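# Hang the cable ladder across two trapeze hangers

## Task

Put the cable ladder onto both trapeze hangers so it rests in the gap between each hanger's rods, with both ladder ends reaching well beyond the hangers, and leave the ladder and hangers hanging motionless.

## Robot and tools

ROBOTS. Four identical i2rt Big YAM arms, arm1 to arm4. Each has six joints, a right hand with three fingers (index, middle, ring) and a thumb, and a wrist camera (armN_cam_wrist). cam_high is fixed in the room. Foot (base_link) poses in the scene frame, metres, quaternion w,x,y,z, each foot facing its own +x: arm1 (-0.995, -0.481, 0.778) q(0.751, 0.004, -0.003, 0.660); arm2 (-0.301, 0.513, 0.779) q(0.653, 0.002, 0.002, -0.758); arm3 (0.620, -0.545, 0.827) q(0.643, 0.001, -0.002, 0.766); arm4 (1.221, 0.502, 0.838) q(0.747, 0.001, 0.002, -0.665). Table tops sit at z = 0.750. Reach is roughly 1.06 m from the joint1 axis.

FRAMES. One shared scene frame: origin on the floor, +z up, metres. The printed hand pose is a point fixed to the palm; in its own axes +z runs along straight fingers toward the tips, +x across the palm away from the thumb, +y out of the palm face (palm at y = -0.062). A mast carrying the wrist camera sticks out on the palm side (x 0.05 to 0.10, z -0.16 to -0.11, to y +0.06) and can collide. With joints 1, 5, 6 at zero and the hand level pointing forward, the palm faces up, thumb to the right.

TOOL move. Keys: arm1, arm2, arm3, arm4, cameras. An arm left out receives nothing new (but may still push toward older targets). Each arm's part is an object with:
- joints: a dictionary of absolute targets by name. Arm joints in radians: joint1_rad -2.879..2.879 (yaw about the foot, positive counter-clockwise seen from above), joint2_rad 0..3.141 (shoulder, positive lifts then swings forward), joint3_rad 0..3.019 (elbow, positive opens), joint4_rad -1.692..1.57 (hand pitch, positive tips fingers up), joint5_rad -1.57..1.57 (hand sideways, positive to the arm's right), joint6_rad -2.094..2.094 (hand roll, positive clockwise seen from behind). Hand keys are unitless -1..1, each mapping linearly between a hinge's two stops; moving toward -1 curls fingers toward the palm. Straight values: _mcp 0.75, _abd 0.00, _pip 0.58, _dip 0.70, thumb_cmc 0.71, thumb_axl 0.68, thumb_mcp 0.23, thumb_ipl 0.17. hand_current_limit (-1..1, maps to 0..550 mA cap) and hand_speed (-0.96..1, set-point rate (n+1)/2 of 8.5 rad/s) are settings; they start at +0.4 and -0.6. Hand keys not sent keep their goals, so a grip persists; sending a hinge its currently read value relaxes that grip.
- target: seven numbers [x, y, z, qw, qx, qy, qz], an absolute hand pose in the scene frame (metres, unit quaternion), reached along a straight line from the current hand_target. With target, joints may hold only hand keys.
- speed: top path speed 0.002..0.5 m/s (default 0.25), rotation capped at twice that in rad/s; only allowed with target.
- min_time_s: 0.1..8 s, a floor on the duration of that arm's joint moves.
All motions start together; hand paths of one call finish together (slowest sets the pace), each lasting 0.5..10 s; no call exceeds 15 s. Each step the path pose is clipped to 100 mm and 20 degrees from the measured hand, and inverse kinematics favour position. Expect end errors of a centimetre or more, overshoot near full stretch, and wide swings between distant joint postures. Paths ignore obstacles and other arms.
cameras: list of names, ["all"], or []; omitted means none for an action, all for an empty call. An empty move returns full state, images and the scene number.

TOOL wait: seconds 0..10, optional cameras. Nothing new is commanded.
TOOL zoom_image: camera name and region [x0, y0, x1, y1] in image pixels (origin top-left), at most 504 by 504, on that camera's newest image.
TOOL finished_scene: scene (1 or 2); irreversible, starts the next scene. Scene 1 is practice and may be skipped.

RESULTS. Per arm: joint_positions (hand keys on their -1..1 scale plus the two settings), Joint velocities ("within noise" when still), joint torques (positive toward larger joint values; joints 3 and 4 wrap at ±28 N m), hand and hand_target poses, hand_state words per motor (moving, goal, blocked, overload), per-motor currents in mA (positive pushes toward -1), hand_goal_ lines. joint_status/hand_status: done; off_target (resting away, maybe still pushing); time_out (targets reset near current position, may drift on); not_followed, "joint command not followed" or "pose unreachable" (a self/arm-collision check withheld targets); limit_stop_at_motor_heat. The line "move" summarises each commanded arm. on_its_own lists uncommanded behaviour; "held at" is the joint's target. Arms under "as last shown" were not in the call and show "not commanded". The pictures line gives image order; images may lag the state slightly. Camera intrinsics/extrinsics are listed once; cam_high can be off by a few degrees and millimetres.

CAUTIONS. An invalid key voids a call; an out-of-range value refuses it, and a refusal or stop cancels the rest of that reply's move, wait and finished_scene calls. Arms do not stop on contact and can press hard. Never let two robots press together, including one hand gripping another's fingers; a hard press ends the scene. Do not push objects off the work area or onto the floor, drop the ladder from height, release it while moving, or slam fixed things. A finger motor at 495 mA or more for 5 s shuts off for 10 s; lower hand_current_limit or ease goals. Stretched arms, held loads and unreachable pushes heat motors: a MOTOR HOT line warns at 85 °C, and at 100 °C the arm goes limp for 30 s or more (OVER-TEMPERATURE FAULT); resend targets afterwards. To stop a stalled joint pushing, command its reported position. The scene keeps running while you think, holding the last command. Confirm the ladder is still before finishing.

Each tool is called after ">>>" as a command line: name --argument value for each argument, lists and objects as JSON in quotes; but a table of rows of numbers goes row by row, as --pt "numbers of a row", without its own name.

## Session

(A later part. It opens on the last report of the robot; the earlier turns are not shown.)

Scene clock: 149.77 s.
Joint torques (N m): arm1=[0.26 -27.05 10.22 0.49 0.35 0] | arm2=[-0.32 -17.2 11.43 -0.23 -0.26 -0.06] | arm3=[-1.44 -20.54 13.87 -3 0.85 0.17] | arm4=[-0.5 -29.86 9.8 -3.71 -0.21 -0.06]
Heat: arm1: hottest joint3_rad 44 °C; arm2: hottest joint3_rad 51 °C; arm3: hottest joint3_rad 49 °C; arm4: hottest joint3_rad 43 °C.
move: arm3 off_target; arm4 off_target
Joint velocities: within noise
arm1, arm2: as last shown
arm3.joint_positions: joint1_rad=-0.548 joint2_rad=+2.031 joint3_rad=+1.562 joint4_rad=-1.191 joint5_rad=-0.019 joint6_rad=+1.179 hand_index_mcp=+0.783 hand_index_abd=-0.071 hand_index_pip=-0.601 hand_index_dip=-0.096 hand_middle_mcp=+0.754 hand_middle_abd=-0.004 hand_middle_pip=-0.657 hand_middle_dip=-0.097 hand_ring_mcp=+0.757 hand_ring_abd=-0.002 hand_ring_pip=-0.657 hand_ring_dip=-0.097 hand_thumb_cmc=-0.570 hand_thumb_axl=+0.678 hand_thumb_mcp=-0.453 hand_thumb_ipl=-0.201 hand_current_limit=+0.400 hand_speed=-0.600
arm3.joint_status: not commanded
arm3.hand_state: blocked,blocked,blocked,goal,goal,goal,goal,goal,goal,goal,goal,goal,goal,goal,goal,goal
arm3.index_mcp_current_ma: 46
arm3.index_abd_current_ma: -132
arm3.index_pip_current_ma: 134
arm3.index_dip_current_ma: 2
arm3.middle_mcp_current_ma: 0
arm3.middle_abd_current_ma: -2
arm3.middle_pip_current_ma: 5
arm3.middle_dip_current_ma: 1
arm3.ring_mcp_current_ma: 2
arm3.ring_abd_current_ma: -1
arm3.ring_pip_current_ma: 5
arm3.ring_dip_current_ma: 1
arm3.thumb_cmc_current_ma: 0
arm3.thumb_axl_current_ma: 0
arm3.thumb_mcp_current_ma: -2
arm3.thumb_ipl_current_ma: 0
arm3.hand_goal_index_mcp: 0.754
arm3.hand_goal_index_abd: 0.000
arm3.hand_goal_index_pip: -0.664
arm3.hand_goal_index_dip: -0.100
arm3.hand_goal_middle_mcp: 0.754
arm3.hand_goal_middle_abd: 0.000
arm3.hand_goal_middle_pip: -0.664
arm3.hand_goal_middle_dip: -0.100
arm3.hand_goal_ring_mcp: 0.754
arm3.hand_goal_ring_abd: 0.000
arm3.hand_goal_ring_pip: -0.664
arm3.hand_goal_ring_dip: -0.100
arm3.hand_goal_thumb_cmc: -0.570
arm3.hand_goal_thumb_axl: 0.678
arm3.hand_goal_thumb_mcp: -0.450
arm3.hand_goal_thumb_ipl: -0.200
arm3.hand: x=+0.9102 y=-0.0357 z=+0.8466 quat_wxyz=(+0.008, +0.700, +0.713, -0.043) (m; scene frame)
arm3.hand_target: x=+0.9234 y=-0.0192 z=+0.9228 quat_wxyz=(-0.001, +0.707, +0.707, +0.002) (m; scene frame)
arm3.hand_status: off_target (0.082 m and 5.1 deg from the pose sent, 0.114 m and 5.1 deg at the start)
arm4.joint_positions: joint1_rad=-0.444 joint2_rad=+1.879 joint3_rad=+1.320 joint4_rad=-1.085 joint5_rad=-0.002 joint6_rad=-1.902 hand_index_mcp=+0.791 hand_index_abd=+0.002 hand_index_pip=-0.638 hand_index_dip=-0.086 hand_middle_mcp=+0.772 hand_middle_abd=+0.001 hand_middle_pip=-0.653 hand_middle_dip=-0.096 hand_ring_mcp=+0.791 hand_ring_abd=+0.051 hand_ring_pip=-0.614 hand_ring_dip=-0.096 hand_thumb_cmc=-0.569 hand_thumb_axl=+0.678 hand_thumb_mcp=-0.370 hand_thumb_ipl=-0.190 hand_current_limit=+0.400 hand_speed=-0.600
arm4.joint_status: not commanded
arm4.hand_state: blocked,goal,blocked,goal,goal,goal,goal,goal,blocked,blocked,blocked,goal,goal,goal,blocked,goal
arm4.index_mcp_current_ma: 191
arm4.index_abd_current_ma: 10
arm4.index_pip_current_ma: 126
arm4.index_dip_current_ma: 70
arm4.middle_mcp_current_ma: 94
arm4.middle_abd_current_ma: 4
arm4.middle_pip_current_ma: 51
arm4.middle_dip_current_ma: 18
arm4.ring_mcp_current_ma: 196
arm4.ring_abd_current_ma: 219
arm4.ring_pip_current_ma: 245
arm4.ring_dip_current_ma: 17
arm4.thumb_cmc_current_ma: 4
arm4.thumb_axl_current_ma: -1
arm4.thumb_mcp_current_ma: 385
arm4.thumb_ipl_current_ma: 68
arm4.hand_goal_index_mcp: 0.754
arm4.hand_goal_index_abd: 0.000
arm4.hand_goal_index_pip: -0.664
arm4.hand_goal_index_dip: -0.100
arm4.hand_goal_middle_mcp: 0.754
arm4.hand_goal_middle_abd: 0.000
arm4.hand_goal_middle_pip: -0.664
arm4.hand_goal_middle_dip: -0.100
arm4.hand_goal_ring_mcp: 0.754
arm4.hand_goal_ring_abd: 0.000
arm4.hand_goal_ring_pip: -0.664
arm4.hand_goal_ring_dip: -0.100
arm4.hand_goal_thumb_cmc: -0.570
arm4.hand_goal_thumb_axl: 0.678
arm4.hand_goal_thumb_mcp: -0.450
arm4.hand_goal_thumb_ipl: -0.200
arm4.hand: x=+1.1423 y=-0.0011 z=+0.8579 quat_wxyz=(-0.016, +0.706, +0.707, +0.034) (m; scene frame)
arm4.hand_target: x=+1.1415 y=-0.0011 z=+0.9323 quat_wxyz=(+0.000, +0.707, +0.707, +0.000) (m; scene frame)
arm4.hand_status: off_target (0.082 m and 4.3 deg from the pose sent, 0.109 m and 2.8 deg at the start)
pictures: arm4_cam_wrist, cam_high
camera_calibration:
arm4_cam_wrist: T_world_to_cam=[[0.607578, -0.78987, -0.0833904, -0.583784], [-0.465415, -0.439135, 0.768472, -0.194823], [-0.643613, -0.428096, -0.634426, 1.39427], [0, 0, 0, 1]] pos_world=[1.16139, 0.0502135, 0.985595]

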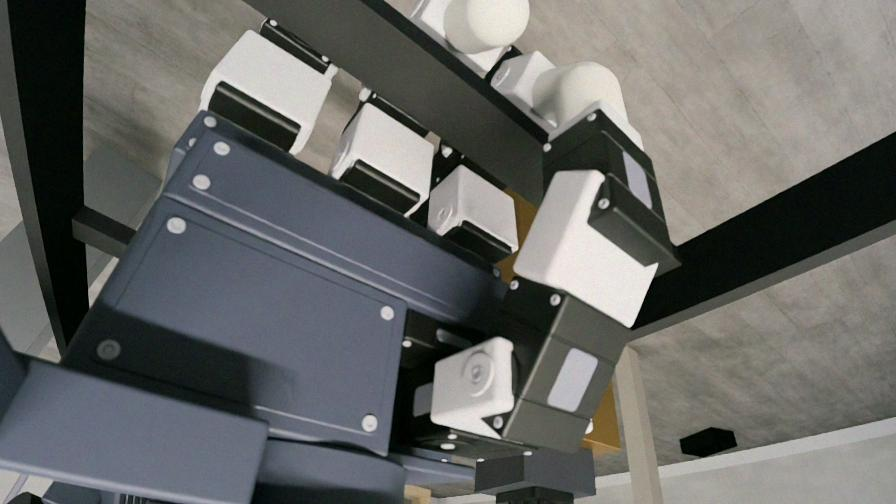

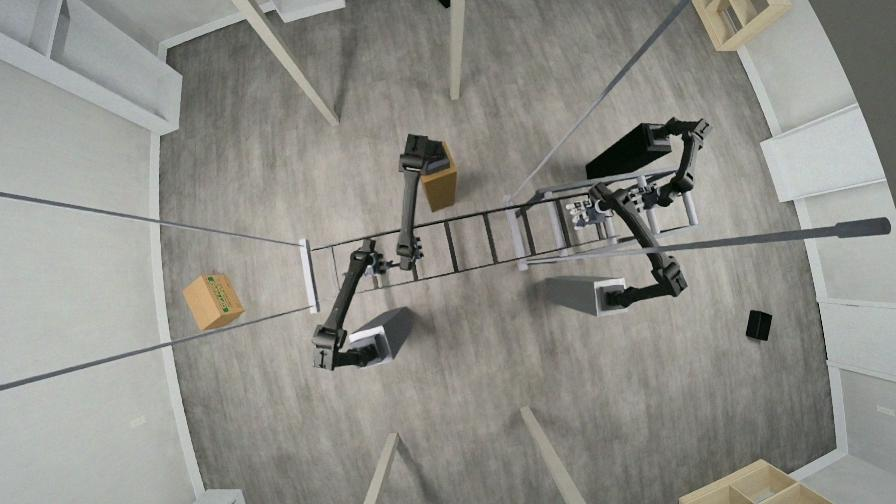

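>>> move --arm3 '{"target": [1.02, -0.015, 0.925, 0, 0.7071, 0.7071, 0], "speed": 0.1}' --arm4 '{"target": [1.235, -0.002, 0.94, 0, 0.7071, 0.7071, 0], "speed": 0.1}' --cameras '["cam_high"]'

>>> zoom_image --camera "cam_high" --region '[280, 210, 400, 320]'

Scene clock: 152.77 s.
Joint torques (N m): arm1=[-0.09 -27.52 10.35 0.47 0.35 -0.03] | arm2=[-0.32 -17.38 11.45 -0.16 -0.26 -0.06] | arm3=[-1.79 -20.6 13.93 -2.07 0.79 0.11] | arm4=[0.32 -27.69 9.99 -3.12 -0.65 0.03]
Heat: arm1: hottest joint3_rad 44 °C; arm2: hottest joint3_rad 51 °C; arm3: hottest joint3_rad 50 °C; arm4: hottest joint3_rad 43 °C.
move: arm3 off_target; arm4 off_target
Joint velocities: within noise
arm1, arm2: as last shown
arm3.joint_positions: joint1_rad=-0.681 joint2_rad=+2.123 joint3_rad=+1.741 joint4_rad=-1.283 joint5_rad=-0.016 joint6_rad=+1.047 hand_index_mcp=+0.781 hand_index_abd=-0.068 hand_index_pip=-0.601 hand_index_dip=-0.096 hand_middle_mcp=+0.754 hand_middle_abd=-0.004 hand_middle_pip=-0.657 hand_middle_dip=-0.097 hand_ring_mcp=+0.757 hand_ring_abd=-0.002 hand_ring_pip=-0.657 hand_ring_dip=-0.097 hand_thumb_cmc=-0.570 hand_thumb_axl=+0.678 hand_thumb_mcp=-0.453 hand_thumb_ipl=-0.201 hand_current_limit=+0.400 hand_speed=-0.600
arm3.joint_status: not commanded
arm3.hand_state: blocked,blocked,blocked,goal,goal,goal,goal,goal,goal,goal,goal,goal,goal,goal,goal,goal
arm3.index_mcp_current_ma: 41
arm3.index_abd_current_ma: -124
arm3.index_pip_current_ma: 133
arm3.index_dip_current_ma: 2
arm3.middle_mcp_current_ma: 0
arm3.middle_abd_current_ma: -2
arm3.middle_pip_current_ma: 5
arm3.middle_dip_current_ma: 1
arm3.ring_mcp_current_ma: 2
arm3.ring_abd_current_ma: -1
arm3.ring_pip_current_ma: 5
arm3.ring_dip_current_ma: 1
arm3.thumb_cmc_current_ma: 0
arm3.thumb_axl_current_ma: 0
arm3.thumb_mcp_current_ma: -2
arm3.thumb_ipl_current_ma: 0
arm3.hand_goal_index_mcp: 0.754
arm3.hand_goal_index_abd: 0.000
arm3.hand_goal_index_pip: -0.664
arm3.hand_goal_index_dip: -0.100
arm3.hand_goal_middle_mcp: 0.754
arm3.hand_goal_middle_abd: 0.000
arm3.hand_goal_middle_pip: -0.664
arm3.hand_goal_middle_dip: -0.100
arm3.hand_goal_ring_mcp: 0.754
arm3.hand_goal_ring_abd: 0.000
arm3.hand_goal_ring_pip: -0.664
arm3.hand_goal_ring_dip: -0.100
arm3.hand_goal_thumb_cmc: -0.570
arm3.hand_goal_thumb_axl: 0.678
arm3.hand_goal_thumb_mcp: -0.450
arm3.hand_goal_thumb_ipl: -0.200
arm3.hand: x=+0.9992 y=-0.0331 z=+0.8542 quat_wxyz=(+0.004, +0.701, +0.712, -0.045) (m; scene frame)
arm3.hand_target: x=+1.0176 y=-0.0188 z=+0.9241 quat_wxyz=(+0.000, +0.707, +0.707, +0.001) (m; scene frame)
arm3.hand_status: off_target (0.076 m and 5.3 deg from the pose sent, 0.137 m and 5.2 deg at the start)
arm4.joint_positions: joint1_rad=-0.269 joint2_rad=+1.812 joint3_rad=+1.246 joint4_rad=-1.083 joint5_rad=+0.008 joint6_rad=-1.726 hand_index_mcp=+0.791 hand_index_abd=+0.002 hand_index_pip=-0.638 hand_index_dip=-0.086 hand_middle_mcp=+0.767 hand_middle_abd=+0.001 hand_middle_pip=-0.656 hand_middle_dip=-0.097 hand_ring_mcp=+0.789 hand_ring_abd=+0.056 hand_ring_pip=-0.612 hand_ring_dip=-0.096 hand_thumb_cmc=-0.569 hand_thumb_axl=+0.678 hand_thumb_mcp=-0.371 hand_thumb_ipl=-0.190 hand_current_limit=+0.400 hand_speed=-0.600
arm4.joint_status: not commanded
arm4.hand_state: blocked,goal,blocked,goal,goal,goal,goal,goal,blocked,blocked,blocked,goal,goal,goal,blocked,goal
arm4.index_mcp_current_ma: 192
arm4.index_abd_current_ma: 10
arm4.index_pip_current_ma: 126
arm4.index_dip_current_ma: 69
arm4.middle_mcp_current_ma: 65
arm4.middle_abd_current_ma: 2
arm4.middle_pip_current_ma: 40
arm4.middle_dip_current_ma: 14
arm4.ring_mcp_current_ma: 181
arm4.ring_abd_current_ma: 243
arm4.ring_pip_current_ma: 255
arm4.ring_dip_current_ma: 17
arm4.thumb_cmc_current_ma: 4
arm4.thumb_axl_current_ma: -1
arm4.thumb_mcp_current_ma: 385
arm4.thumb_ipl_current_ma: 69
arm4.hand_goal_index_mcp: 0.754
arm4.hand_goal_index_abd: 0.000
arm4.hand_goal_index_pip: -0.664
arm4.hand_goal_index_dip: -0.100
arm4.hand_goal_middle_mcp: 0.754
arm4.hand_goal_middle_abd: 0.000
arm4.hand_goal_middle_pip: -0.664
arm4.hand_goal_middle_dip: -0.100
arm4.hand_goal_ring_mcp: 0.754
arm4.hand_goal_ring_abd: 0.000
arm4.hand_goal_ring_pip: -0.664
arm4.hand_goal_ring_dip: -0.100
arm4.hand_goal_thumb_cmc: -0.570
arm4.hand_goal_thumb_axl: 0.678
arm4.hand_goal_thumb_mcp: -0.450
arm4.hand_goal_thumb_ipl: -0.200
arm4.hand: x=+1.2307 y=+0.0036 z=+0.8648 quat_wxyz=(-0.028, +0.706, +0.707, +0.030) (m; scene frame)
arm4.hand_target: x=+1.2356 y=-0.0006 z=+0.9339 quat_wxyz=(+0.001, +0.707, +0.707, +0.000) (m; scene frame)
arm4.hand_status: off_target (0.076 m and 4.7 deg from the pose sent, 0.124 m and 4.3 deg at the start)
pictures: cam_high

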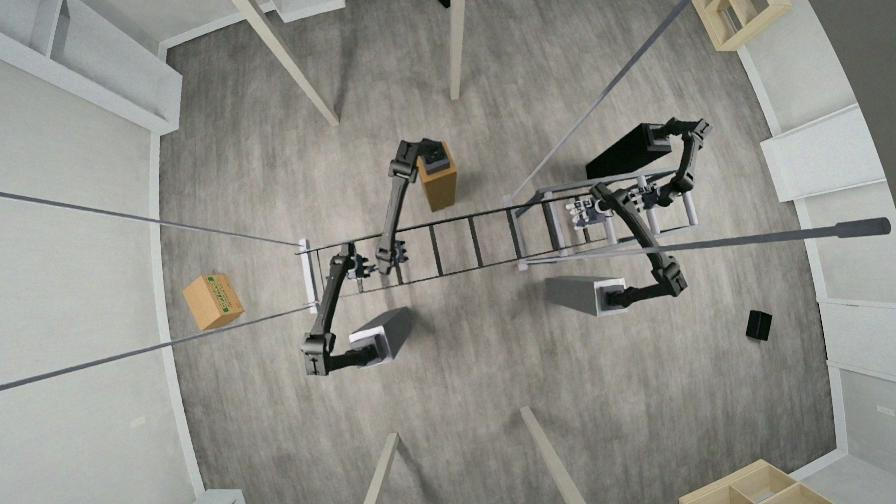

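Scaled by 4.200 from the camera's 896x504 image, which has a finer 1280x720 frame.

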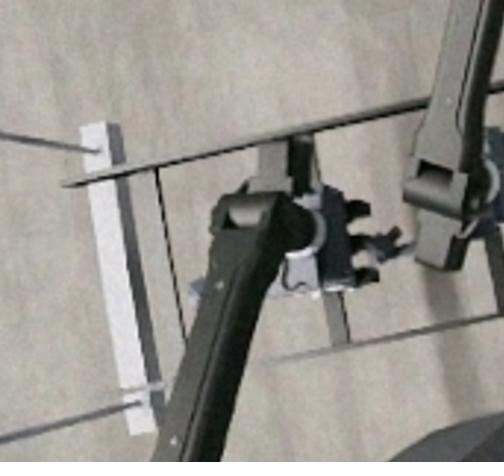

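>>> move --arm3 '{"target": [1.10, -0.028, 0.925, 0, 0.7071, 0.7071, 0], "speed": 0.1}' --arm4 '{"target": [1.317, -0.015, 0.94, 0, 0.7071, 0.7071, 0], "speed": 0.1}' --cameras '["cam_high"]'

>>> zoom_image --camera "cam_high" --region '[260, 210, 400, 340]'

Scene clock: 154.97 s.
Joint torques (N m): arm1=[-0.26 -27.34 10.18 0.35 0.36 -0.02] | arm2=[-0.21 -17.32 11.41 -0.17 -0.26 -0.04] | arm3=[-2.02 -21.66 13.76 -2.1 0.94 0.13] | arm4=[0.15 -26.34 12.48 -3.49 -0.93 -0.06]
Heat: arm1: hottest joint3_rad 44 °C; arm2: hottest joint3_rad 52 °C; arm3: hottest joint3_rad 51 °C; arm4: hottest joint3_rad 43 °C.
move: arm3 off_target; arm4 off_target
Joint velocities: within noise
arm1, arm2: as last shown
arm3.joint_positions: joint1_rad=-0.793 joint2_rad=+2.219 joint3_rad=+1.912 joint4_rad=-1.346 joint5_rad=-0.021 joint6_rad=+0.932 hand_index_mcp=+0.781 hand_index_abd=-0.060 hand_index_pip=-0.601 hand_index_dip=-0.096 hand_middle_mcp=+0.753 hand_middle_abd=-0.004 hand_middle_pip=-0.646 hand_middle_dip=-0.096 hand_ring_mcp=+0.757 hand_ring_abd=-0.002 hand_ring_pip=-0.657 hand_ring_dip=-0.097 hand_thumb_cmc=-0.570 hand_thumb_axl=+0.678 hand_thumb_mcp=-0.453 hand_thumb_ipl=-0.201 hand_current_limit=+0.400 hand_speed=-0.600
arm3.joint_status: not commanded
arm3.hand_state: blocked,blocked,blocked,goal,goal,goal,goal,goal,goal,goal,goal,goal,goal,goal,goal,goal
arm3.index_mcp_current_ma: 42
arm3.index_abd_current_ma: -102
arm3.index_pip_current_ma: 133
arm3.index_dip_current_ma: 2
arm3.middle_mcp_current_ma: 0
arm3.middle_abd_current_ma: -2
arm3.middle_pip_current_ma: 21
arm3.middle_dip_current_ma: 2
arm3.ring_mcp_current_ma: 2
arm3.ring_abd_current_ma: -1
arm3.ring_pip_current_ma: 5
arm3.ring_dip_current_ma: 1
arm3.thumb_cmc_current_ma: 0
arm3.thumb_axl_current_ma: 0
arm3.thumb_mcp_current_ma: -2
arm3.thumb_ipl_current_ma: 0
arm3.hand_goal_index_mcp: 0.754
arm3.hand_goal_index_abd: 0.000
arm3.hand_goal_index_pip: -0.664
arm3.hand_goal_index_dip: -0.100
arm3.hand_goal_middle_mcp: 0.754
arm3.hand_goal_middle_abd: 0.000
arm3.hand_goal_middle_pip: -0.664
arm3.hand_goal_middle_dip: -0.100
arm3.hand_goal_ring_mcp: 0.754
arm3.hand_goal_ring_abd: 0.000
arm3.hand_goal_ring_pip: -0.664
arm3.hand_goal_ring_dip: -0.100
arm3.hand_goal_thumb_cmc: -0.570
arm3.hand_goal_thumb_axl: 0.678
arm3.hand_goal_thumb_mcp: -0.450
arm3.hand_goal_thumb_ipl: -0.200
arm3.hand: x=+1.0787 y=-0.0367 z=+0.8539 quat_wxyz=(-0.005, +0.700, +0.713, -0.040) (m; scene frame)
arm3.hand_target: x=+1.0976 y=-0.0308 z=+0.9237 quat_wxyz=(+0.000, +0.707, +0.707, +0.001) (m; scene frame)
arm3.hand_status: off_target (0.075 m and 4.8 deg from the pose sent, 0.123 m and 5.3 deg at the start)
arm4.joint_positions: joint1_rad=-0.099 joint2_rad=+1.812 joint3_rad=+1.240 joint4_rad=-1.080 joint5_rad=+0.017 joint6_rad=-1.548 hand_index_mcp=+0.791 hand_index_abd=+0.002 hand_index_pip=-0.638 hand_index_dip=-0.086 hand_middle_mcp=+0.767 hand_middle_abd=+0.001 hand_middle_pip=-0.656 hand_middle_dip=-0.097 hand_ring_mcp=+0.793 hand_ring_abd=+0.056 hand_ring_pip=-0.608 hand_ring_dip=-0.096 hand_thumb_cmc=-0.569 hand_thumb_axl=+0.678 hand_thumb_mcp=-0.371 hand_thumb_ipl=-0.190 hand_current_limit=+0.400 hand_speed=-0.600
arm4.joint_status: not commanded
arm4.hand_state: blocked,goal,blocked,goal,goal,goal,goal,goal,blocked,blocked,blocked,goal,goal,goal,blocked,goal
arm4.index_mcp_current_ma: 192
arm4.index_abd_current_ma: 10
arm4.index_pip_current_ma: 126
arm4.index_dip_current_ma: 69
arm4.middle_mcp_current_ma: 68
arm4.middle_abd_current_ma: 2
arm4.middle_pip_current_ma: 40
arm4.middle_dip_current_ma: 14
arm4.ring_mcp_current_ma: 206
arm4.ring_abd_current_ma: 243
arm4.ring_pip_current_ma: 279
arm4.ring_dip_current_ma: 17
arm4.thumb_cmc_current_ma: 4
arm4.thumb_axl_current_ma: 0
arm4.thumb_mcp_current_ma: 385
arm4.thumb_ipl_current_ma: 69
arm4.hand_goal_index_mcp: 0.754
arm4.hand_goal_index_abd: 0.000
arm4.hand_goal_index_pip: -0.664
arm4.hand_goal_index_dip: -0.100
arm4.hand_goal_middle_mcp: 0.754
arm4.hand_goal_middle_abd: 0.000
arm4.hand_goal_middle_pip: -0.664
arm4.hand_goal_middle_dip: -0.100
arm4.hand_goal_ring_mcp: 0.754
arm4.hand_goal_ring_abd: 0.000
arm4.hand_goal_ring_pip: -0.664
arm4.hand_goal_ring_dip: -0.100
arm4.hand_goal_thumb_cmc: -0.570
arm4.hand_goal_thumb_axl: 0.678
arm4.hand_goal_thumb_mcp: -0.450
arm4.hand_goal_thumb_ipl: -0.200
arm4.hand: x=+1.3105 y=-0.0007 z=+0.8608 quat_wxyz=(-0.037, +0.708, +0.704, +0.023) (m; scene frame)
arm4.hand_target: x=+1.3174 y=-0.0123 z=+0.9349 quat_wxyz=(+0.001, +0.707, +0.707, +0.000) (m; scene frame)
arm4.hand_status: off_target (0.081 m and 5.0 deg from the pose sent, 0.116 m and 4.7 deg at the start)
pictures: cam_high

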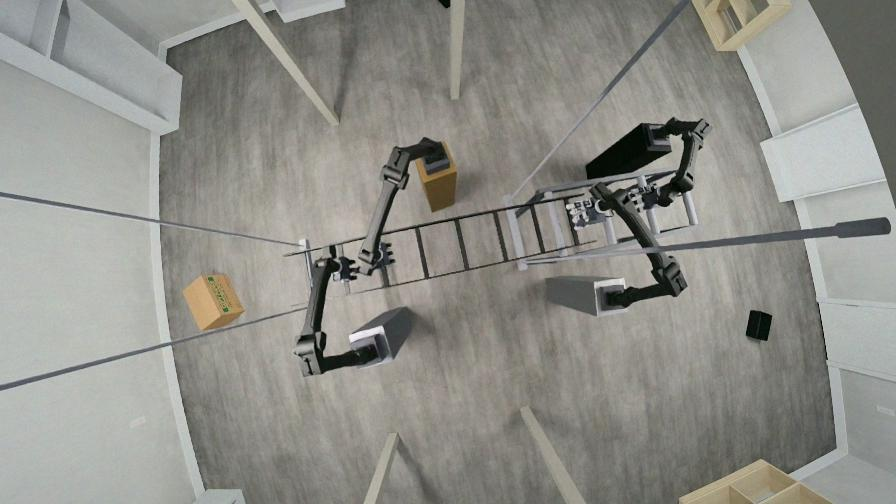

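Scaled by 3.600 from the camera's 896x504 image, which has a finer 1280x720 frame.

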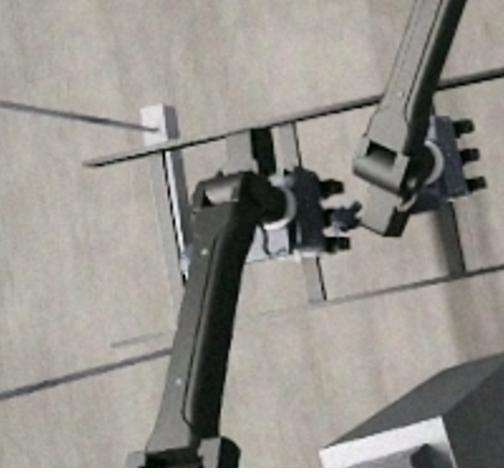

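>>> move --arm3 '{"target": [1.088, -0.033, 0.855, 0, 0.7071, 0.7071, 0], "speed": 0.06}' --arm4 '{"target": [1.315, -0.015, 0.87, 0, 0.7071, 0.7071, 0], "speed": 0.06}' --cameras '["cam_high"]'

Scene clock: 157.00 s.
Joint torques (N m): arm1=[-0.21 -26.87 10.3 0.46 0.36 -0.02] | arm2=[-0.62 -17.26 11.41 -0.23 -0.24 -0.05] | arm3=[-0.91 -20.25 8.68 0.01 0.61 0.14] | arm4=[-0.26 -22.36 9.83 -1.36 -0.71 -0.1]
Heat: arm1: hottest joint3_rad 44 °C; arm2: hottest joint3_rad 52 °C; arm3: hottest joint3_rad 51 °C; arm4: hottest joint3_rad 43 °C.
move: arm3 off_target; arm4 off_target
Joint velocities: within noise
arm1, arm2: as last shown
arm3.joint_positions: joint1_rad=-0.793 joint2_rad=+2.226 joint3_rad=+1.847 joint4_rad=-1.236 joint5_rad=-0.012 joint6_rad=+0.937 hand_index_mcp=+0.786 hand_index_abd=-0.031 hand_index_pip=-0.610 hand_index_dip=-0.095 hand_middle_mcp=+0.760 hand_middle_abd=-0.006 hand_middle_pip=-0.645 hand_middle_dip=-0.096 hand_ring_mcp=+0.757 hand_ring_abd=-0.002 hand_ring_pip=-0.657 hand_ring_dip=-0.097 hand_thumb_cmc=-0.570 hand_thumb_axl=+0.678 hand_thumb_mcp=-0.453 hand_thumb_ipl=-0.201 hand_current_limit=+0.400 hand_speed=-0.600
arm3.joint_status: not commanded
arm3.hand_state: blocked,blocked,blocked,goal,goal,goal,goal,goal,goal,goal,goal,goal,goal,goal,goal,goal
arm3.index_mcp_current_ma: 53
arm3.index_abd_current_ma: -38
arm3.index_pip_current_ma: 108
arm3.index_dip_current_ma: 3
arm3.middle_mcp_current_ma: 4
arm3.middle_abd_current_ma: -3
arm3.middle_pip_current_ma: 22
arm3.middle_dip_current_ma: 2
arm3.ring_mcp_current_ma: 2
arm3.ring_abd_current_ma: -1
arm3.ring_pip_current_ma: 5
arm3.ring_dip_current_ma: 1
arm3.thumb_cmc_current_ma: 0
arm3.thumb_axl_current_ma: 0
arm3.thumb_mcp_current_ma: -2
arm3.thumb_ipl_current_ma: 0
arm3.hand_goal_index_mcp: 0.754
arm3.hand_goal_index_abd: 0.000
arm3.hand_goal_index_pip: -0.664
arm3.hand_goal_index_dip: -0.100
arm3.hand_goal_middle_mcp: 0.754
arm3.hand_goal_middle_abd: 0.000
arm3.hand_goal_middle_pip: -0.664
arm3.hand_goal_middle_dip: -0.100
arm3.hand_goal_ring_mcp: 0.754
arm3.hand_goal_ring_abd: 0.000
arm3.hand_goal_ring_pip: -0.664
arm3.hand_goal_ring_dip: -0.100
arm3.hand_goal_thumb_cmc: -0.570
arm3.hand_goal_thumb_axl: 0.678
arm3.hand_goal_thumb_mcp: -0.450
arm3.hand_goal_thumb_ipl: -0.200
arm3.hand: x=+1.0810 y=-0.0365 z=+0.8272 quat_wxyz=(-0.004, +0.702, +0.712, -0.021) (m; scene frame)
arm3.hand_target: x=+1.0877 y=-0.0333 z=+0.8548 quat_wxyz=(+0.000, +0.707, +0.707, +0.000) (m; scene frame)
arm3.hand_status: off_target (0.029 m and 2.6 deg from the pose sent, 0.010 m and 4.8 deg at the start)
arm4.joint_positions: joint1_rad=-0.099 joint2_rad=+1.851 joint3_rad=+1.189 joint4_rad=-0.968 joint5_rad=+0.012 joint6_rad=-1.548 hand_index_mcp=+0.791 hand_index_abd=+0.002 hand_index_pip=-0.638 hand_index_dip=-0.086 hand_middle_mcp=+0.761 hand_middle_abd=+0.001 hand_middle_pip=-0.652 hand_middle_dip=-0.097 hand_ring_mcp=+0.794 hand_ring_abd=+0.056 hand_ring_pip=-0.609 hand_ring_dip=-0.097 hand_thumb_cmc=-0.569 hand_thumb_axl=+0.678 hand_thumb_mcp=-0.371 hand_thumb_ipl=-0.189 hand_current_limit=+0.400 hand_speed=-0.600
arm4.joint_status: not commanded
arm4.hand_state: blocked,goal,blocked,goal,goal,goal,goal,goal,blocked,blocked,blocked,goal,goal,goal,blocked,goal
arm4.index_mcp_current_ma: 192
arm4.index_abd_current_ma: 10
arm4.index_pip_current_ma: 126
arm4.index_dip_current_ma: 69
arm4.middle_mcp_current_ma: 34
arm4.middle_abd_current_ma: 4
arm4.middle_pip_current_ma: 57
arm4.middle_dip_current_ma: 14
arm4.ring_mcp_current_ma: 208
arm4.ring_abd_current_ma: 242
arm4.ring_pip_current_ma: 271
arm4.ring_dip_current_ma: 17
arm4.thumb_cmc_current_ma: 4
arm4.thumb_axl_current_ma: 0
arm4.thumb_mcp_current_ma: 385
arm4.thumb_ipl_current_ma: 69
arm4.hand_goal_index_mcp: 0.754
arm4.hand_goal_index_abd: 0.000
arm4.hand_goal_index_pip: -0.664
arm4.hand_goal_index_dip: -0.100
arm4.hand_goal_middle_mcp: 0.754
arm4.hand_goal_middle_abd: 0.000
arm4.hand_goal_middle_pip: -0.664
arm4.hand_goal_middle_dip: -0.100
arm4.hand_goal_ring_mcp: 0.754
arm4.hand_goal_ring_abd: 0.000
arm4.hand_goal_ring_pip: -0.664
arm4.hand_goal_ring_dip: -0.100
arm4.hand_goal_thumb_cmc: -0.570
arm4.hand_goal_thumb_axl: 0.678
arm4.hand_goal_thumb_mcp: -0.450
arm4.hand_goal_thumb_ipl: -0.200
arm4.hand: x=+1.3113 y=+0.0001 z=+0.8271 quat_wxyz=(-0.027, +0.709, +0.705, +0.017) (m; scene frame)
arm4.hand_target: x=+1.3151 y=-0.0139 z=+0.8688 quat_wxyz=(+0.000, +0.707, +0.707, +0.000) (m; scene frame)
arm4.hand_status: off_target (0.046 m and 3.7 deg from the pose sent, 0.018 m and 5.0 deg at the start)
pictures: cam_high

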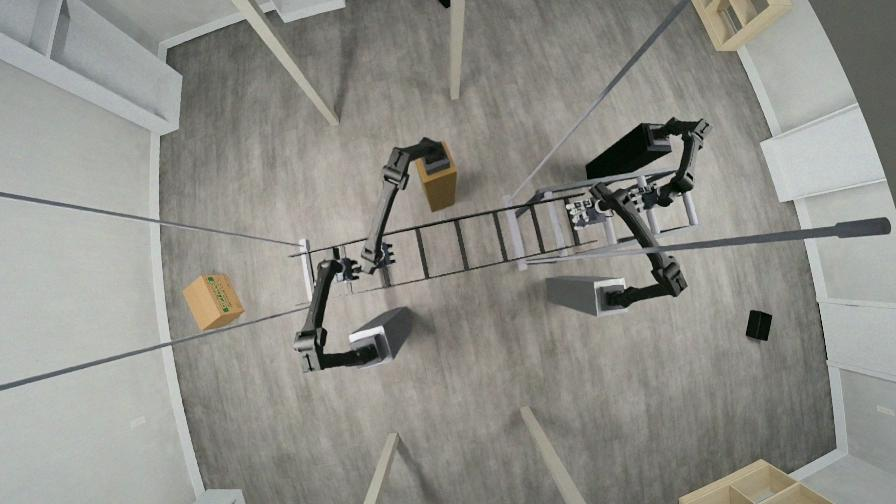

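>>> move --arm3 '{"target": [1.081, -0.036, 0.84, 0, 0.7071, 0.7071, 0], "speed": 0.1, "joints": {"hand_thumb_mcp": 0.226, "hand_thumb_ipl": 0.168, "hand_index_dip": 0.696, "hand_middle_dip": 0.696, "hand_ring_dip": 0.696}}' --arm4 '{"target": [1.311, -0.006, 0.845, 0, 0.7071, 0.7071, 0], "speed": 0.1, "joints": {"hand_thumb_mcp": 0.226, "hand_thumb_ipl": 0.168, "hand_index_dip": 0.696, "hand_middle_dip": 0.696, "hand_ring_dip": 0.696}}'

>>> move --arm3 '{"target": [1.068, -0.036, 0.84, 0, 0.7071, 0.7071, 0], "speed": 0.1, "joints": {"hand_index_pip": 0.576, "hand_middle_pip": 0.576, "hand_ring_pip": 0.576}}' --arm4 '{"target": [1.300, -0.006, 0.845, 0, 0.7071, 0.7071, 0], "speed": 0.1, "joints": {"hand_index_pip": 0.576, "hand_middle_pip": 0.576, "hand_ring_pip": 0.576}}' --cameras '["arm3_cam_wrist", "arm4_cam_wrist", "cam_high"]'

Scene clock: 158.87 s.
Joint torques (N m): arm1=[-0.32 -26.93 10.39 0.49 0.32 0] | arm2=[-0.5 -17.26 11.41 -0.16 -0.27 -0.05] | arm3=[-0.62 -19.25 7.45 0.38 0.49 0.11] | arm4=[-0.67 -19.72 7.39 0.21 -0.58 -0.1]
Heat: arm1: hottest joint3_rad 44 °C; arm2: hottest joint3_rad 52 °C; arm3: hottest joint3_rad 50 °C; arm4: hottest joint3_rad 43 °C.
move: arm3 off_target; arm4 off_target
Joint velocities: within noise
arm1, arm2: as last shown
arm3.joint_positions: joint1_rad=-0.792 joint2_rad=+2.213 joint3_rad=+1.819 joint4_rad=-1.201 joint5_rad=-0.007 joint6_rad=+0.945 hand_index_mcp=+0.768 hand_index_abd=-0.018 hand_index_pip=-0.648 hand_index_dip=+0.694 hand_middle_mcp=+0.758 hand_middle_abd=-0.004 hand_middle_pip=-0.657 hand_middle_dip=+0.694 hand_ring_mcp=+0.757 hand_ring_abd=-0.002 hand_ring_pip=-0.657 hand_ring_dip=+0.694 hand_thumb_cmc=-0.570 hand_thumb_axl=+0.678 hand_thumb_mcp=+0.215 hand_thumb_ipl=+0.164 hand_current_limit=+0.400 hand_speed=-0.600
arm3.joint_status: all done
arm3.hand_state: goal,goal,goal,goal,goal,goal,goal,goal,goal,goal,goal,goal,goal,goal,goal,goal
arm3.index_mcp_current_ma: 15
arm3.index_abd_current_ma: -17
arm3.index_pip_current_ma: 18
arm3.index_dip_current_ma: -1
arm3.middle_mcp_current_ma: 3
arm3.middle_abd_current_ma: -2
arm3.middle_pip_current_ma: 5
arm3.middle_dip_current_ma: -1
arm3.ring_mcp_current_ma: 2
arm3.ring_abd_current_ma: -1
arm3.ring_pip_current_ma: 5
arm3.ring_dip_current_ma: -1
arm3.thumb_cmc_current_ma: 0
arm3.thumb_axl_current_ma: 0
arm3.thumb_mcp_current_ma: -14
arm3.thumb_ipl_current_ma: -4
arm3.hand_goal_index_mcp: 0.754
arm3.hand_goal_index_abd: 0.000
arm3.hand_goal_index_pip: -0.664
arm3.hand_goal_index_dip: 0.696
arm3.hand_goal_middle_mcp: 0.754
arm3.hand_goal_middle_abd: 0.000
arm3.hand_goal_middle_pip: -0.664
arm3.hand_goal_middle_dip: 0.696
arm3.hand_goal_ring_mcp: 0.754
arm3.hand_goal_ring_abd: 0.000
arm3.hand_goal_ring_pip: -0.664
arm3.hand_goal_ring_dip: 0.696
arm3.hand_goal_thumb_cmc: -0.570
arm3.hand_goal_thumb_axl: 0.678
arm3.hand_goal_thumb_mcp: 0.226
arm3.hand_goal_thumb_ipl: 0.168
arm3.on_its_own: hand_index_pip moved -0.038 to your old target -0.664
arm3.hand: x=+1.0808 y=-0.0378 z=+0.8265 quat_wxyz=(-0.003, +0.704, +0.710, -0.011) (m; scene frame)
arm3.hand_target: x=+1.0810 y=-0.0361 z=+0.8399 quat_wxyz=(+0.000, +0.707, +0.707, +0.000) (m; scene frame)
arm3.hand_status: off_target (0.014 m and 1.4 deg from the pose sent, 0.013 m and 2.6 deg at the start)
arm4.joint_positions: joint1_rad=-0.101 joint2_rad=+1.843 joint3_rad=+1.168 joint4_rad=-0.936 joint5_rad=+0.008 joint6_rad=-1.555 hand_index_mcp=+0.759 hand_index_abd=+0.002 hand_index_pip=-0.656 hand_index_dip=+0.693 hand_middle_mcp=+0.759 hand_middle_abd=+0.001 hand_middle_pip=-0.655 hand_middle_dip=+0.694 hand_ring_mcp=+0.782 hand_ring_abd=+0.020 hand_ring_pip=-0.646 hand_ring_dip=+0.693 hand_thumb_cmc=-0.569 hand_thumb_axl=+0.678 hand_thumb_mcp=+0.217 hand_thumb_ipl=+0.165 hand_current_limit=+0.400 hand_speed=-0.600
arm4.joint_status: all done
arm4.hand_state: goal,goal,goal,goal,goal,goal,goal,goal,blocked,goal,goal,goal,goal,goal,goal,goal
arm4.index_mcp_current_ma: 26
arm4.index_abd_current_ma: 10
arm4.index_pip_current_ma: 38
arm4.index_dip_current_ma: -13
arm4.middle_mcp_current_ma: 27
arm4.middle_abd_current_ma: 4
arm4.middle_pip_current_ma: 42
arm4.middle_dip_current_ma: -10
arm4.ring_mcp_current_ma: 144
arm4.ring_abd_current_ma: 84
arm4.ring_pip_current_ma: 87
arm4.ring_dip_current_ma: -12
arm4.thumb_cmc_current_ma: 4
arm4.thumb_axl_current_ma: 0
arm4.thumb_mcp_current_ma: -60
arm4.thumb_ipl_current_ma: -22
arm4.hand_goal_index_mcp: 0.754
arm4.hand_goal_index_abd: 0.000
arm4.hand_goal_index_pip: -0.664
arm4.hand_goal_index_dip: 0.696
arm4.hand_goal_middle_mcp: 0.754
arm4.hand_goal_middle_abd: 0.000
arm4.hand_goal_middle_pip: -0.664
arm4.hand_goal_middle_dip: 0.696
arm4.hand_goal_ring_mcp: 0.754
arm4.hand_goal_ring_abd: 0.000
arm4.hand_goal_ring_pip: -0.664
arm4.hand_goal_ring_dip: 0.696
arm4.hand_goal_thumb_cmc: -0.570
arm4.hand_goal_thumb_axl: 0.678
arm4.hand_goal_thumb_mcp: 0.226
arm4.hand_goal_thumb_ipl: 0.168
arm4.hand: x=+1.3113 y=+0.0014 z=+0.8252 quat_wxyz=(-0.019, +0.707, +0.707, +0.012) (m; scene frame)
arm4.hand_target: x=+1.3111 y=-0.0057 z=+0.8447 quat_wxyz=(+0.000, +0.707, +0.707, +0.000) (m; scene frame)
arm4.hand_status: off_target (0.021 m and 2.5 deg from the pose sent, 0.019 m and 3.7 deg at the start)
pictures: none

Scene clock: 160.23 s.
Joint torques (N m): arm1=[0.03 -27.34 10.22 0.46 0.33 0] | arm2=[-0.09 -17.26 11.44 -0.17 -0.25 -0.04] | arm3=[-0.5 -17.73 7.15 0.51 0.28 0.12] | arm4=[-0.97 -17.85 7.6 0.23 -0.29 -0.15]
Heat: arm1: hottest joint3_rad 44 °C; arm2: hottest joint3_rad 52 °C; arm3: hottest joint3_rad 50 °C; arm4: hottest joint2_rad 42 °C.
move: arm3 done; arm4 off_target
Joint velocities: within noise
arm1: as last shown
arm2.joint_positions: joint1_rad=+0.552 joint2_rad=+1.832 joint3_rad=+1.832 joint4_rad=-1.612 joint5_rad=+0.005 joint6_rad=-1.166 hand_index_mcp=+0.755 hand_index_abd=+0.003 hand_index_pip=+0.578 hand_index_dip=+0.694 hand_middle_mcp=+0.755 hand_middle_abd=+0.003 hand_middle_pip=+0.578 hand_middle_dip=+0.696 hand_ring_mcp=+0.755 hand_ring_abd=+0.003 hand_ring_pip=+0.579 hand_ring_dip=+0.697 hand_thumb_cmc=-0.570 hand_thumb_axl=+0.677 hand_thumb_mcp=+0.222 hand_thumb_ipl=+0.168 hand_current_limit=+0.400 hand_speed=-0.600
arm2.joint_status: not commanded
arm2.hand_state: goal,goal,goal,goal,goal,goal,goal,goal,goal,goal,goal,goal,goal,goal,goal,goal
arm2.index_mcp_current_ma: 2
arm2.index_abd_current_ma: 7
arm2.index_pip_current_ma: 6
arm2.index_dip_current_ma: -5
arm2.middle_mcp_current_ma: 2
arm2.middle_abd_current_ma: 7
arm2.middle_pip_current_ma: 5
arm2.middle_dip_current_ma: 1
arm2.ring_mcp_current_ma: 2
arm2.ring_abd_current_ma: 7
arm2.ring_pip_current_ma: 7
arm2.ring_dip_current_ma: 3
arm2.thumb_cmc_current_ma: 1
arm2.thumb_axl_current_ma: -2
arm2.thumb_mcp_current_ma: -16
arm2.thumb_ipl_current_ma: -1
arm2.hand_goal_index_mcp: 0.754
arm2.hand_goal_index_abd: 0.000
arm2.hand_goal_index_pip: 0.576
arm2.hand_goal_index_dip: 0.696
arm2.hand_goal_middle_mcp: 0.754
arm2.hand_goal_middle_abd: 0.000
arm2.hand_goal_middle_pip: 0.576
arm2.hand_goal_middle_dip: 0.696
arm2.hand_goal_ring_mcp: 0.754
arm2.hand_goal_ring_abd: 0.000
arm2.hand_goal_ring_pip: 0.576
arm2.hand_goal_ring_dip: 0.696
arm2.hand_goal_thumb_cmc: -0.570
arm2.hand_goal_thumb_axl: 0.678
arm2.hand_goal_thumb_mcp: 0.226
arm2.hand_goal_thumb_ipl: 0.168
arm2.hand: x=+0.0005 y=-0.0244 z=+1.0053 quat_wxyz=(-0.022, +0.707, +0.706, +0.008) (m; scene frame)
arm2.hand_target: x=-0.0005 y=-0.0340 z=+1.0299 quat_wxyz=(+0.000, +0.707, +0.707, +0.000) (m; scene frame)
arm2.hand_status: not commanded
arm3.joint_positions: joint1_rad=-0.781 joint2_rad=+2.177 joint3_rad=+1.790 joint4_rad=-1.192 joint5_rad=-0.002 joint6_rad=+0.961 hand_index_mcp=+0.755 hand_index_abd=-0.004 hand_index_pip=+0.572 hand_index_dip=+0.694 hand_middle_mcp=+0.755 hand_middle_abd=-0.004 hand_middle_pip=+0.573 hand_middle_dip=+0.694 hand_ring_mcp=+0.755 hand_ring_abd=-0.002 hand_ring_pip=+0.572 hand_ring_dip=+0.694 hand_thumb_cmc=-0.570 hand_thumb_axl=+0.678 hand_thumb_mcp=+0.215 hand_thumb_ipl=+0.164 hand_current_limit=+0.400 hand_speed=-0.600
arm3.joint_status: all done
arm3.hand_state: goal,goal,goal,goal,goal,goal,goal,goal,goal,goal,goal,goal,goal,goal,goal,goal
arm3.index_mcp_current_ma: 0
arm3.index_abd_current_ma: -2
arm3.index_pip_current_ma: -2
arm3.index_dip_current_ma: -1
arm3.middle_mcp_current_ma: 0
arm3.middle_abd_current_ma: -2
arm3.middle_pip_current_ma: -2
arm3.middle_dip_current_ma: -1
arm3.ring_mcp_current_ma: 0
arm3.ring_abd_current_ma: -1
arm3.ring_pip_current_ma: -2
arm3.ring_dip_current_ma: -1
arm3.thumb_cmc_current_ma: 0
arm3.thumb_axl_current_ma: 0
arm3.thumb_mcp_current_ma: -14
arm3.thumb_ipl_current_ma: -4
arm3.hand_goal_index_mcp: 0.754
arm3.hand_goal_index_abd: 0.000
arm3.hand_goal_index_pip: 0.576
arm3.hand_goal_index_dip: 0.696
arm3.hand_goal_middle_mcp: 0.754
arm3.hand_goal_middle_abd: 0.000
arm3.hand_goal_middle_pip: 0.576
arm3.hand_goal_middle_dip: 0.696
arm3.hand_goal_ring_mcp: 0.754
arm3.hand_goal_ring_abd: 0.000
arm3.hand_goal_ring_pip: 0.576
arm3.hand_goal_ring_dip: 0.696
arm3.hand_goal_thumb_cmc: -0.570
arm3.hand_goal_thumb_axl: 0.678
arm3.hand_goal_thumb_mcp: 0.226
arm3.hand_goal_thumb_ipl: 0.168
arm3.hand: x=+1.0728 y=-0.0382 z=+0.8400 quat_wxyz=(-0.001, +0.706, +0.708, -0.003) (m; scene frame)
arm3.hand_target: x=+1.0681 y=-0.0360 z=+0.8401 quat_wxyz=(+0.000, +0.707, +0.707, +0.000) (m; scene frame)
arm3.hand_status: done (0.005 m and 0.4 deg from the pose sent, 0.019 m and 1.4 deg at the start)
arm4.joint_positions: joint1_rad=-0.121 joint2_rad=+1.822 joint3_rad=+1.168 joint4_rad=-0.936 joint5_rad=+0.002 joint6_rad=-1.572 hand_index_mcp=+0.755 hand_index_abd=+0.002 hand_index_pip=+0.573 hand_index_dip=+0.693 hand_middle_mcp=+0.755 hand_middle_abd=+0.001 hand_middle_pip=+0.572 hand_middle_dip=+0.694 hand_ring_mcp=+0.755 hand_ring_abd=+0.003 hand_ring_pip=+0.573 hand_ring_dip=+0.693 hand_thumb_cmc=-0.569 hand_thumb_axl=+0.678 hand_thumb_mcp=+0.217 hand_thumb_ipl=+0.165 hand_current_limit=+0.400 hand_speed=-0.600
arm4.joint_status: all done
arm4.hand_state: goal,goal,goal,goal,goal,goal,goal,goal,goal,goal,goal,goal,goal,goal,goal,goal
arm4.index_mcp_current_ma: 7
arm4.index_abd_current_ma: 10
arm4.index_pip_current_ma: -16
arm4.index_dip_current_ma: -13
arm4.middle_mcp_current_ma: 7
arm4.middle_abd_current_ma: 4
arm4.middle_pip_current_ma: -17
arm4.middle_dip_current_ma: -10
arm4.ring_mcp_current_ma: 7
arm4.ring_abd_current_ma: 13
arm4.ring_pip_current_ma: -15
arm4.ring_dip_current_ma: -12
arm4.thumb_cmc_current_ma: 4
arm4.thumb_axl_current_ma: 0
arm4.thumb_mcp_current_ma: -60
arm4.thumb_ipl_current_ma: -22
arm4.hand_goal_index_mcp: 0.754
arm4.hand_goal_index_abd: 0.000
arm4.hand_goal_index_pip: 0.576
arm4.hand_goal_index_dip: 0.696
arm4.hand_goal_middle_mcp: 0.754
arm4.hand_goal_middle_abd: 0.000
arm4.hand_goal_middle_pip: 0.576
arm4.hand_goal_middle_dip: 0.696
arm4.hand_goal_ring_mcp: 0.754
arm4.hand_goal_ring_abd: 0.000
arm4.hand_goal_ring_pip: 0.576
arm4.hand_goal_ring_dip: 0.696
arm4.hand_goal_thumb_cmc: -0.570
arm4.hand_goal_thumb_axl: 0.678
arm4.hand_goal_thumb_mcp: 0.226
arm4.hand_goal_thumb_ipl: 0.168
arm4.hand: x=+1.3026 y=-0.0016 z=+0.8355 quat_wxyz=(-0.009, +0.708, +0.706, +0.007) (m; scene frame)
arm4.hand_target: x=+1.3000 y=-0.0059 z=+0.8449 quat_wxyz=(+0.000, +0.707, +0.707, +0.000) (m; scene frame)
arm4.hand_status: off_target (0.011 m and 1.4 deg from the pose sent, 0.024 m and 2.5 deg at the start)
pictures: arm3_cam_wrist, arm4_cam_wrist, cam_high
camera_calibration:
arm3_cam_wrist: T_world_to_cam=[[0.650034, -0.759527, 0.023975, -0.717771], [-0.492538, -0.397089, 0.77442, -0.194199], [-0.578672, -0.515208, -0.632218, 1.25738], [0, 0, 0, 1]] pos_world=[1.09854, 0.0255335, 0.96254]
arm4_cam_wrist: T_world_to_cam=[[0.601165, -0.796722, -0.0619258, -0.693082], [-0.445839, -0.398698, 0.801416, -0.156107], [-0.663195, -0.454175, -0.594893, 1.47542], [0, 0, 0, 1]] pos_world=[1.32555, 0.0556651, 0.959904]

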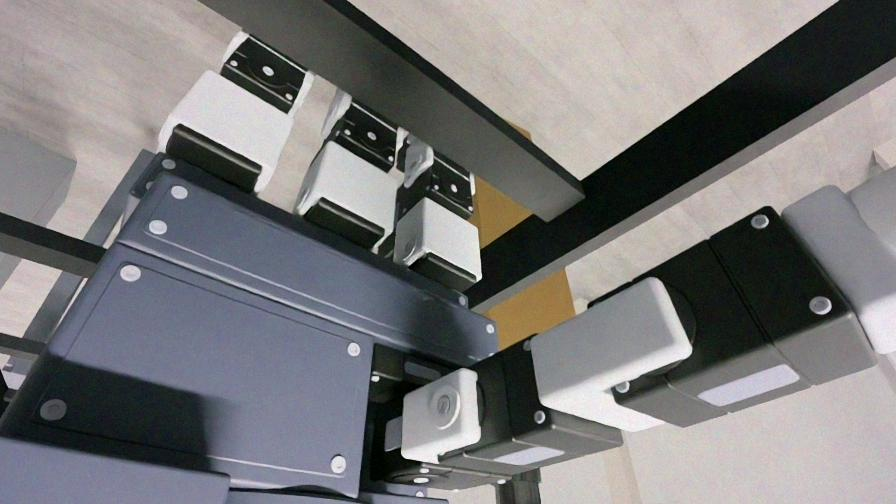

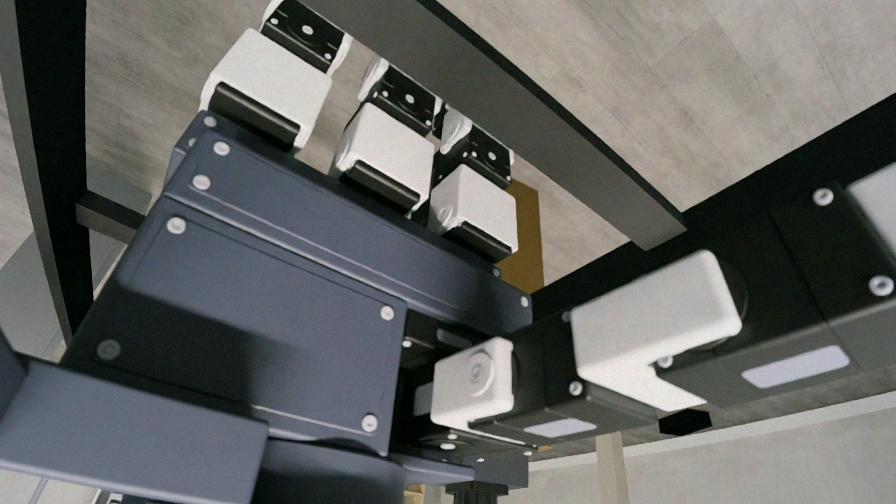

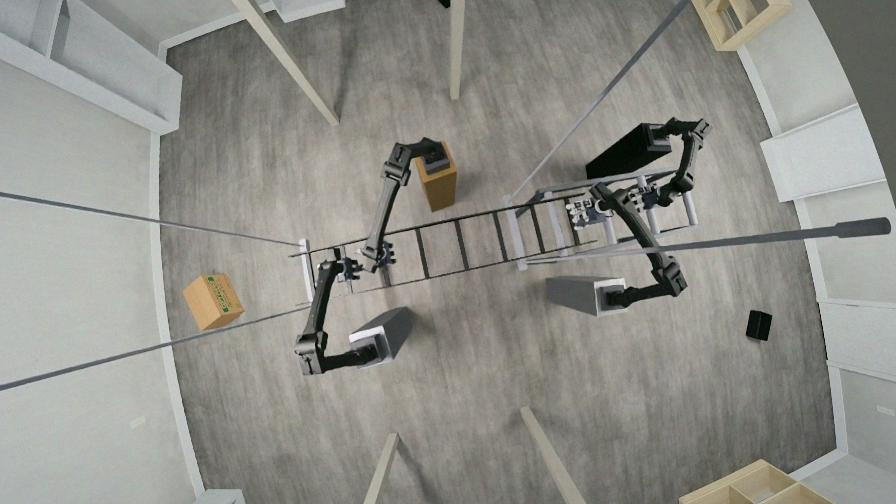

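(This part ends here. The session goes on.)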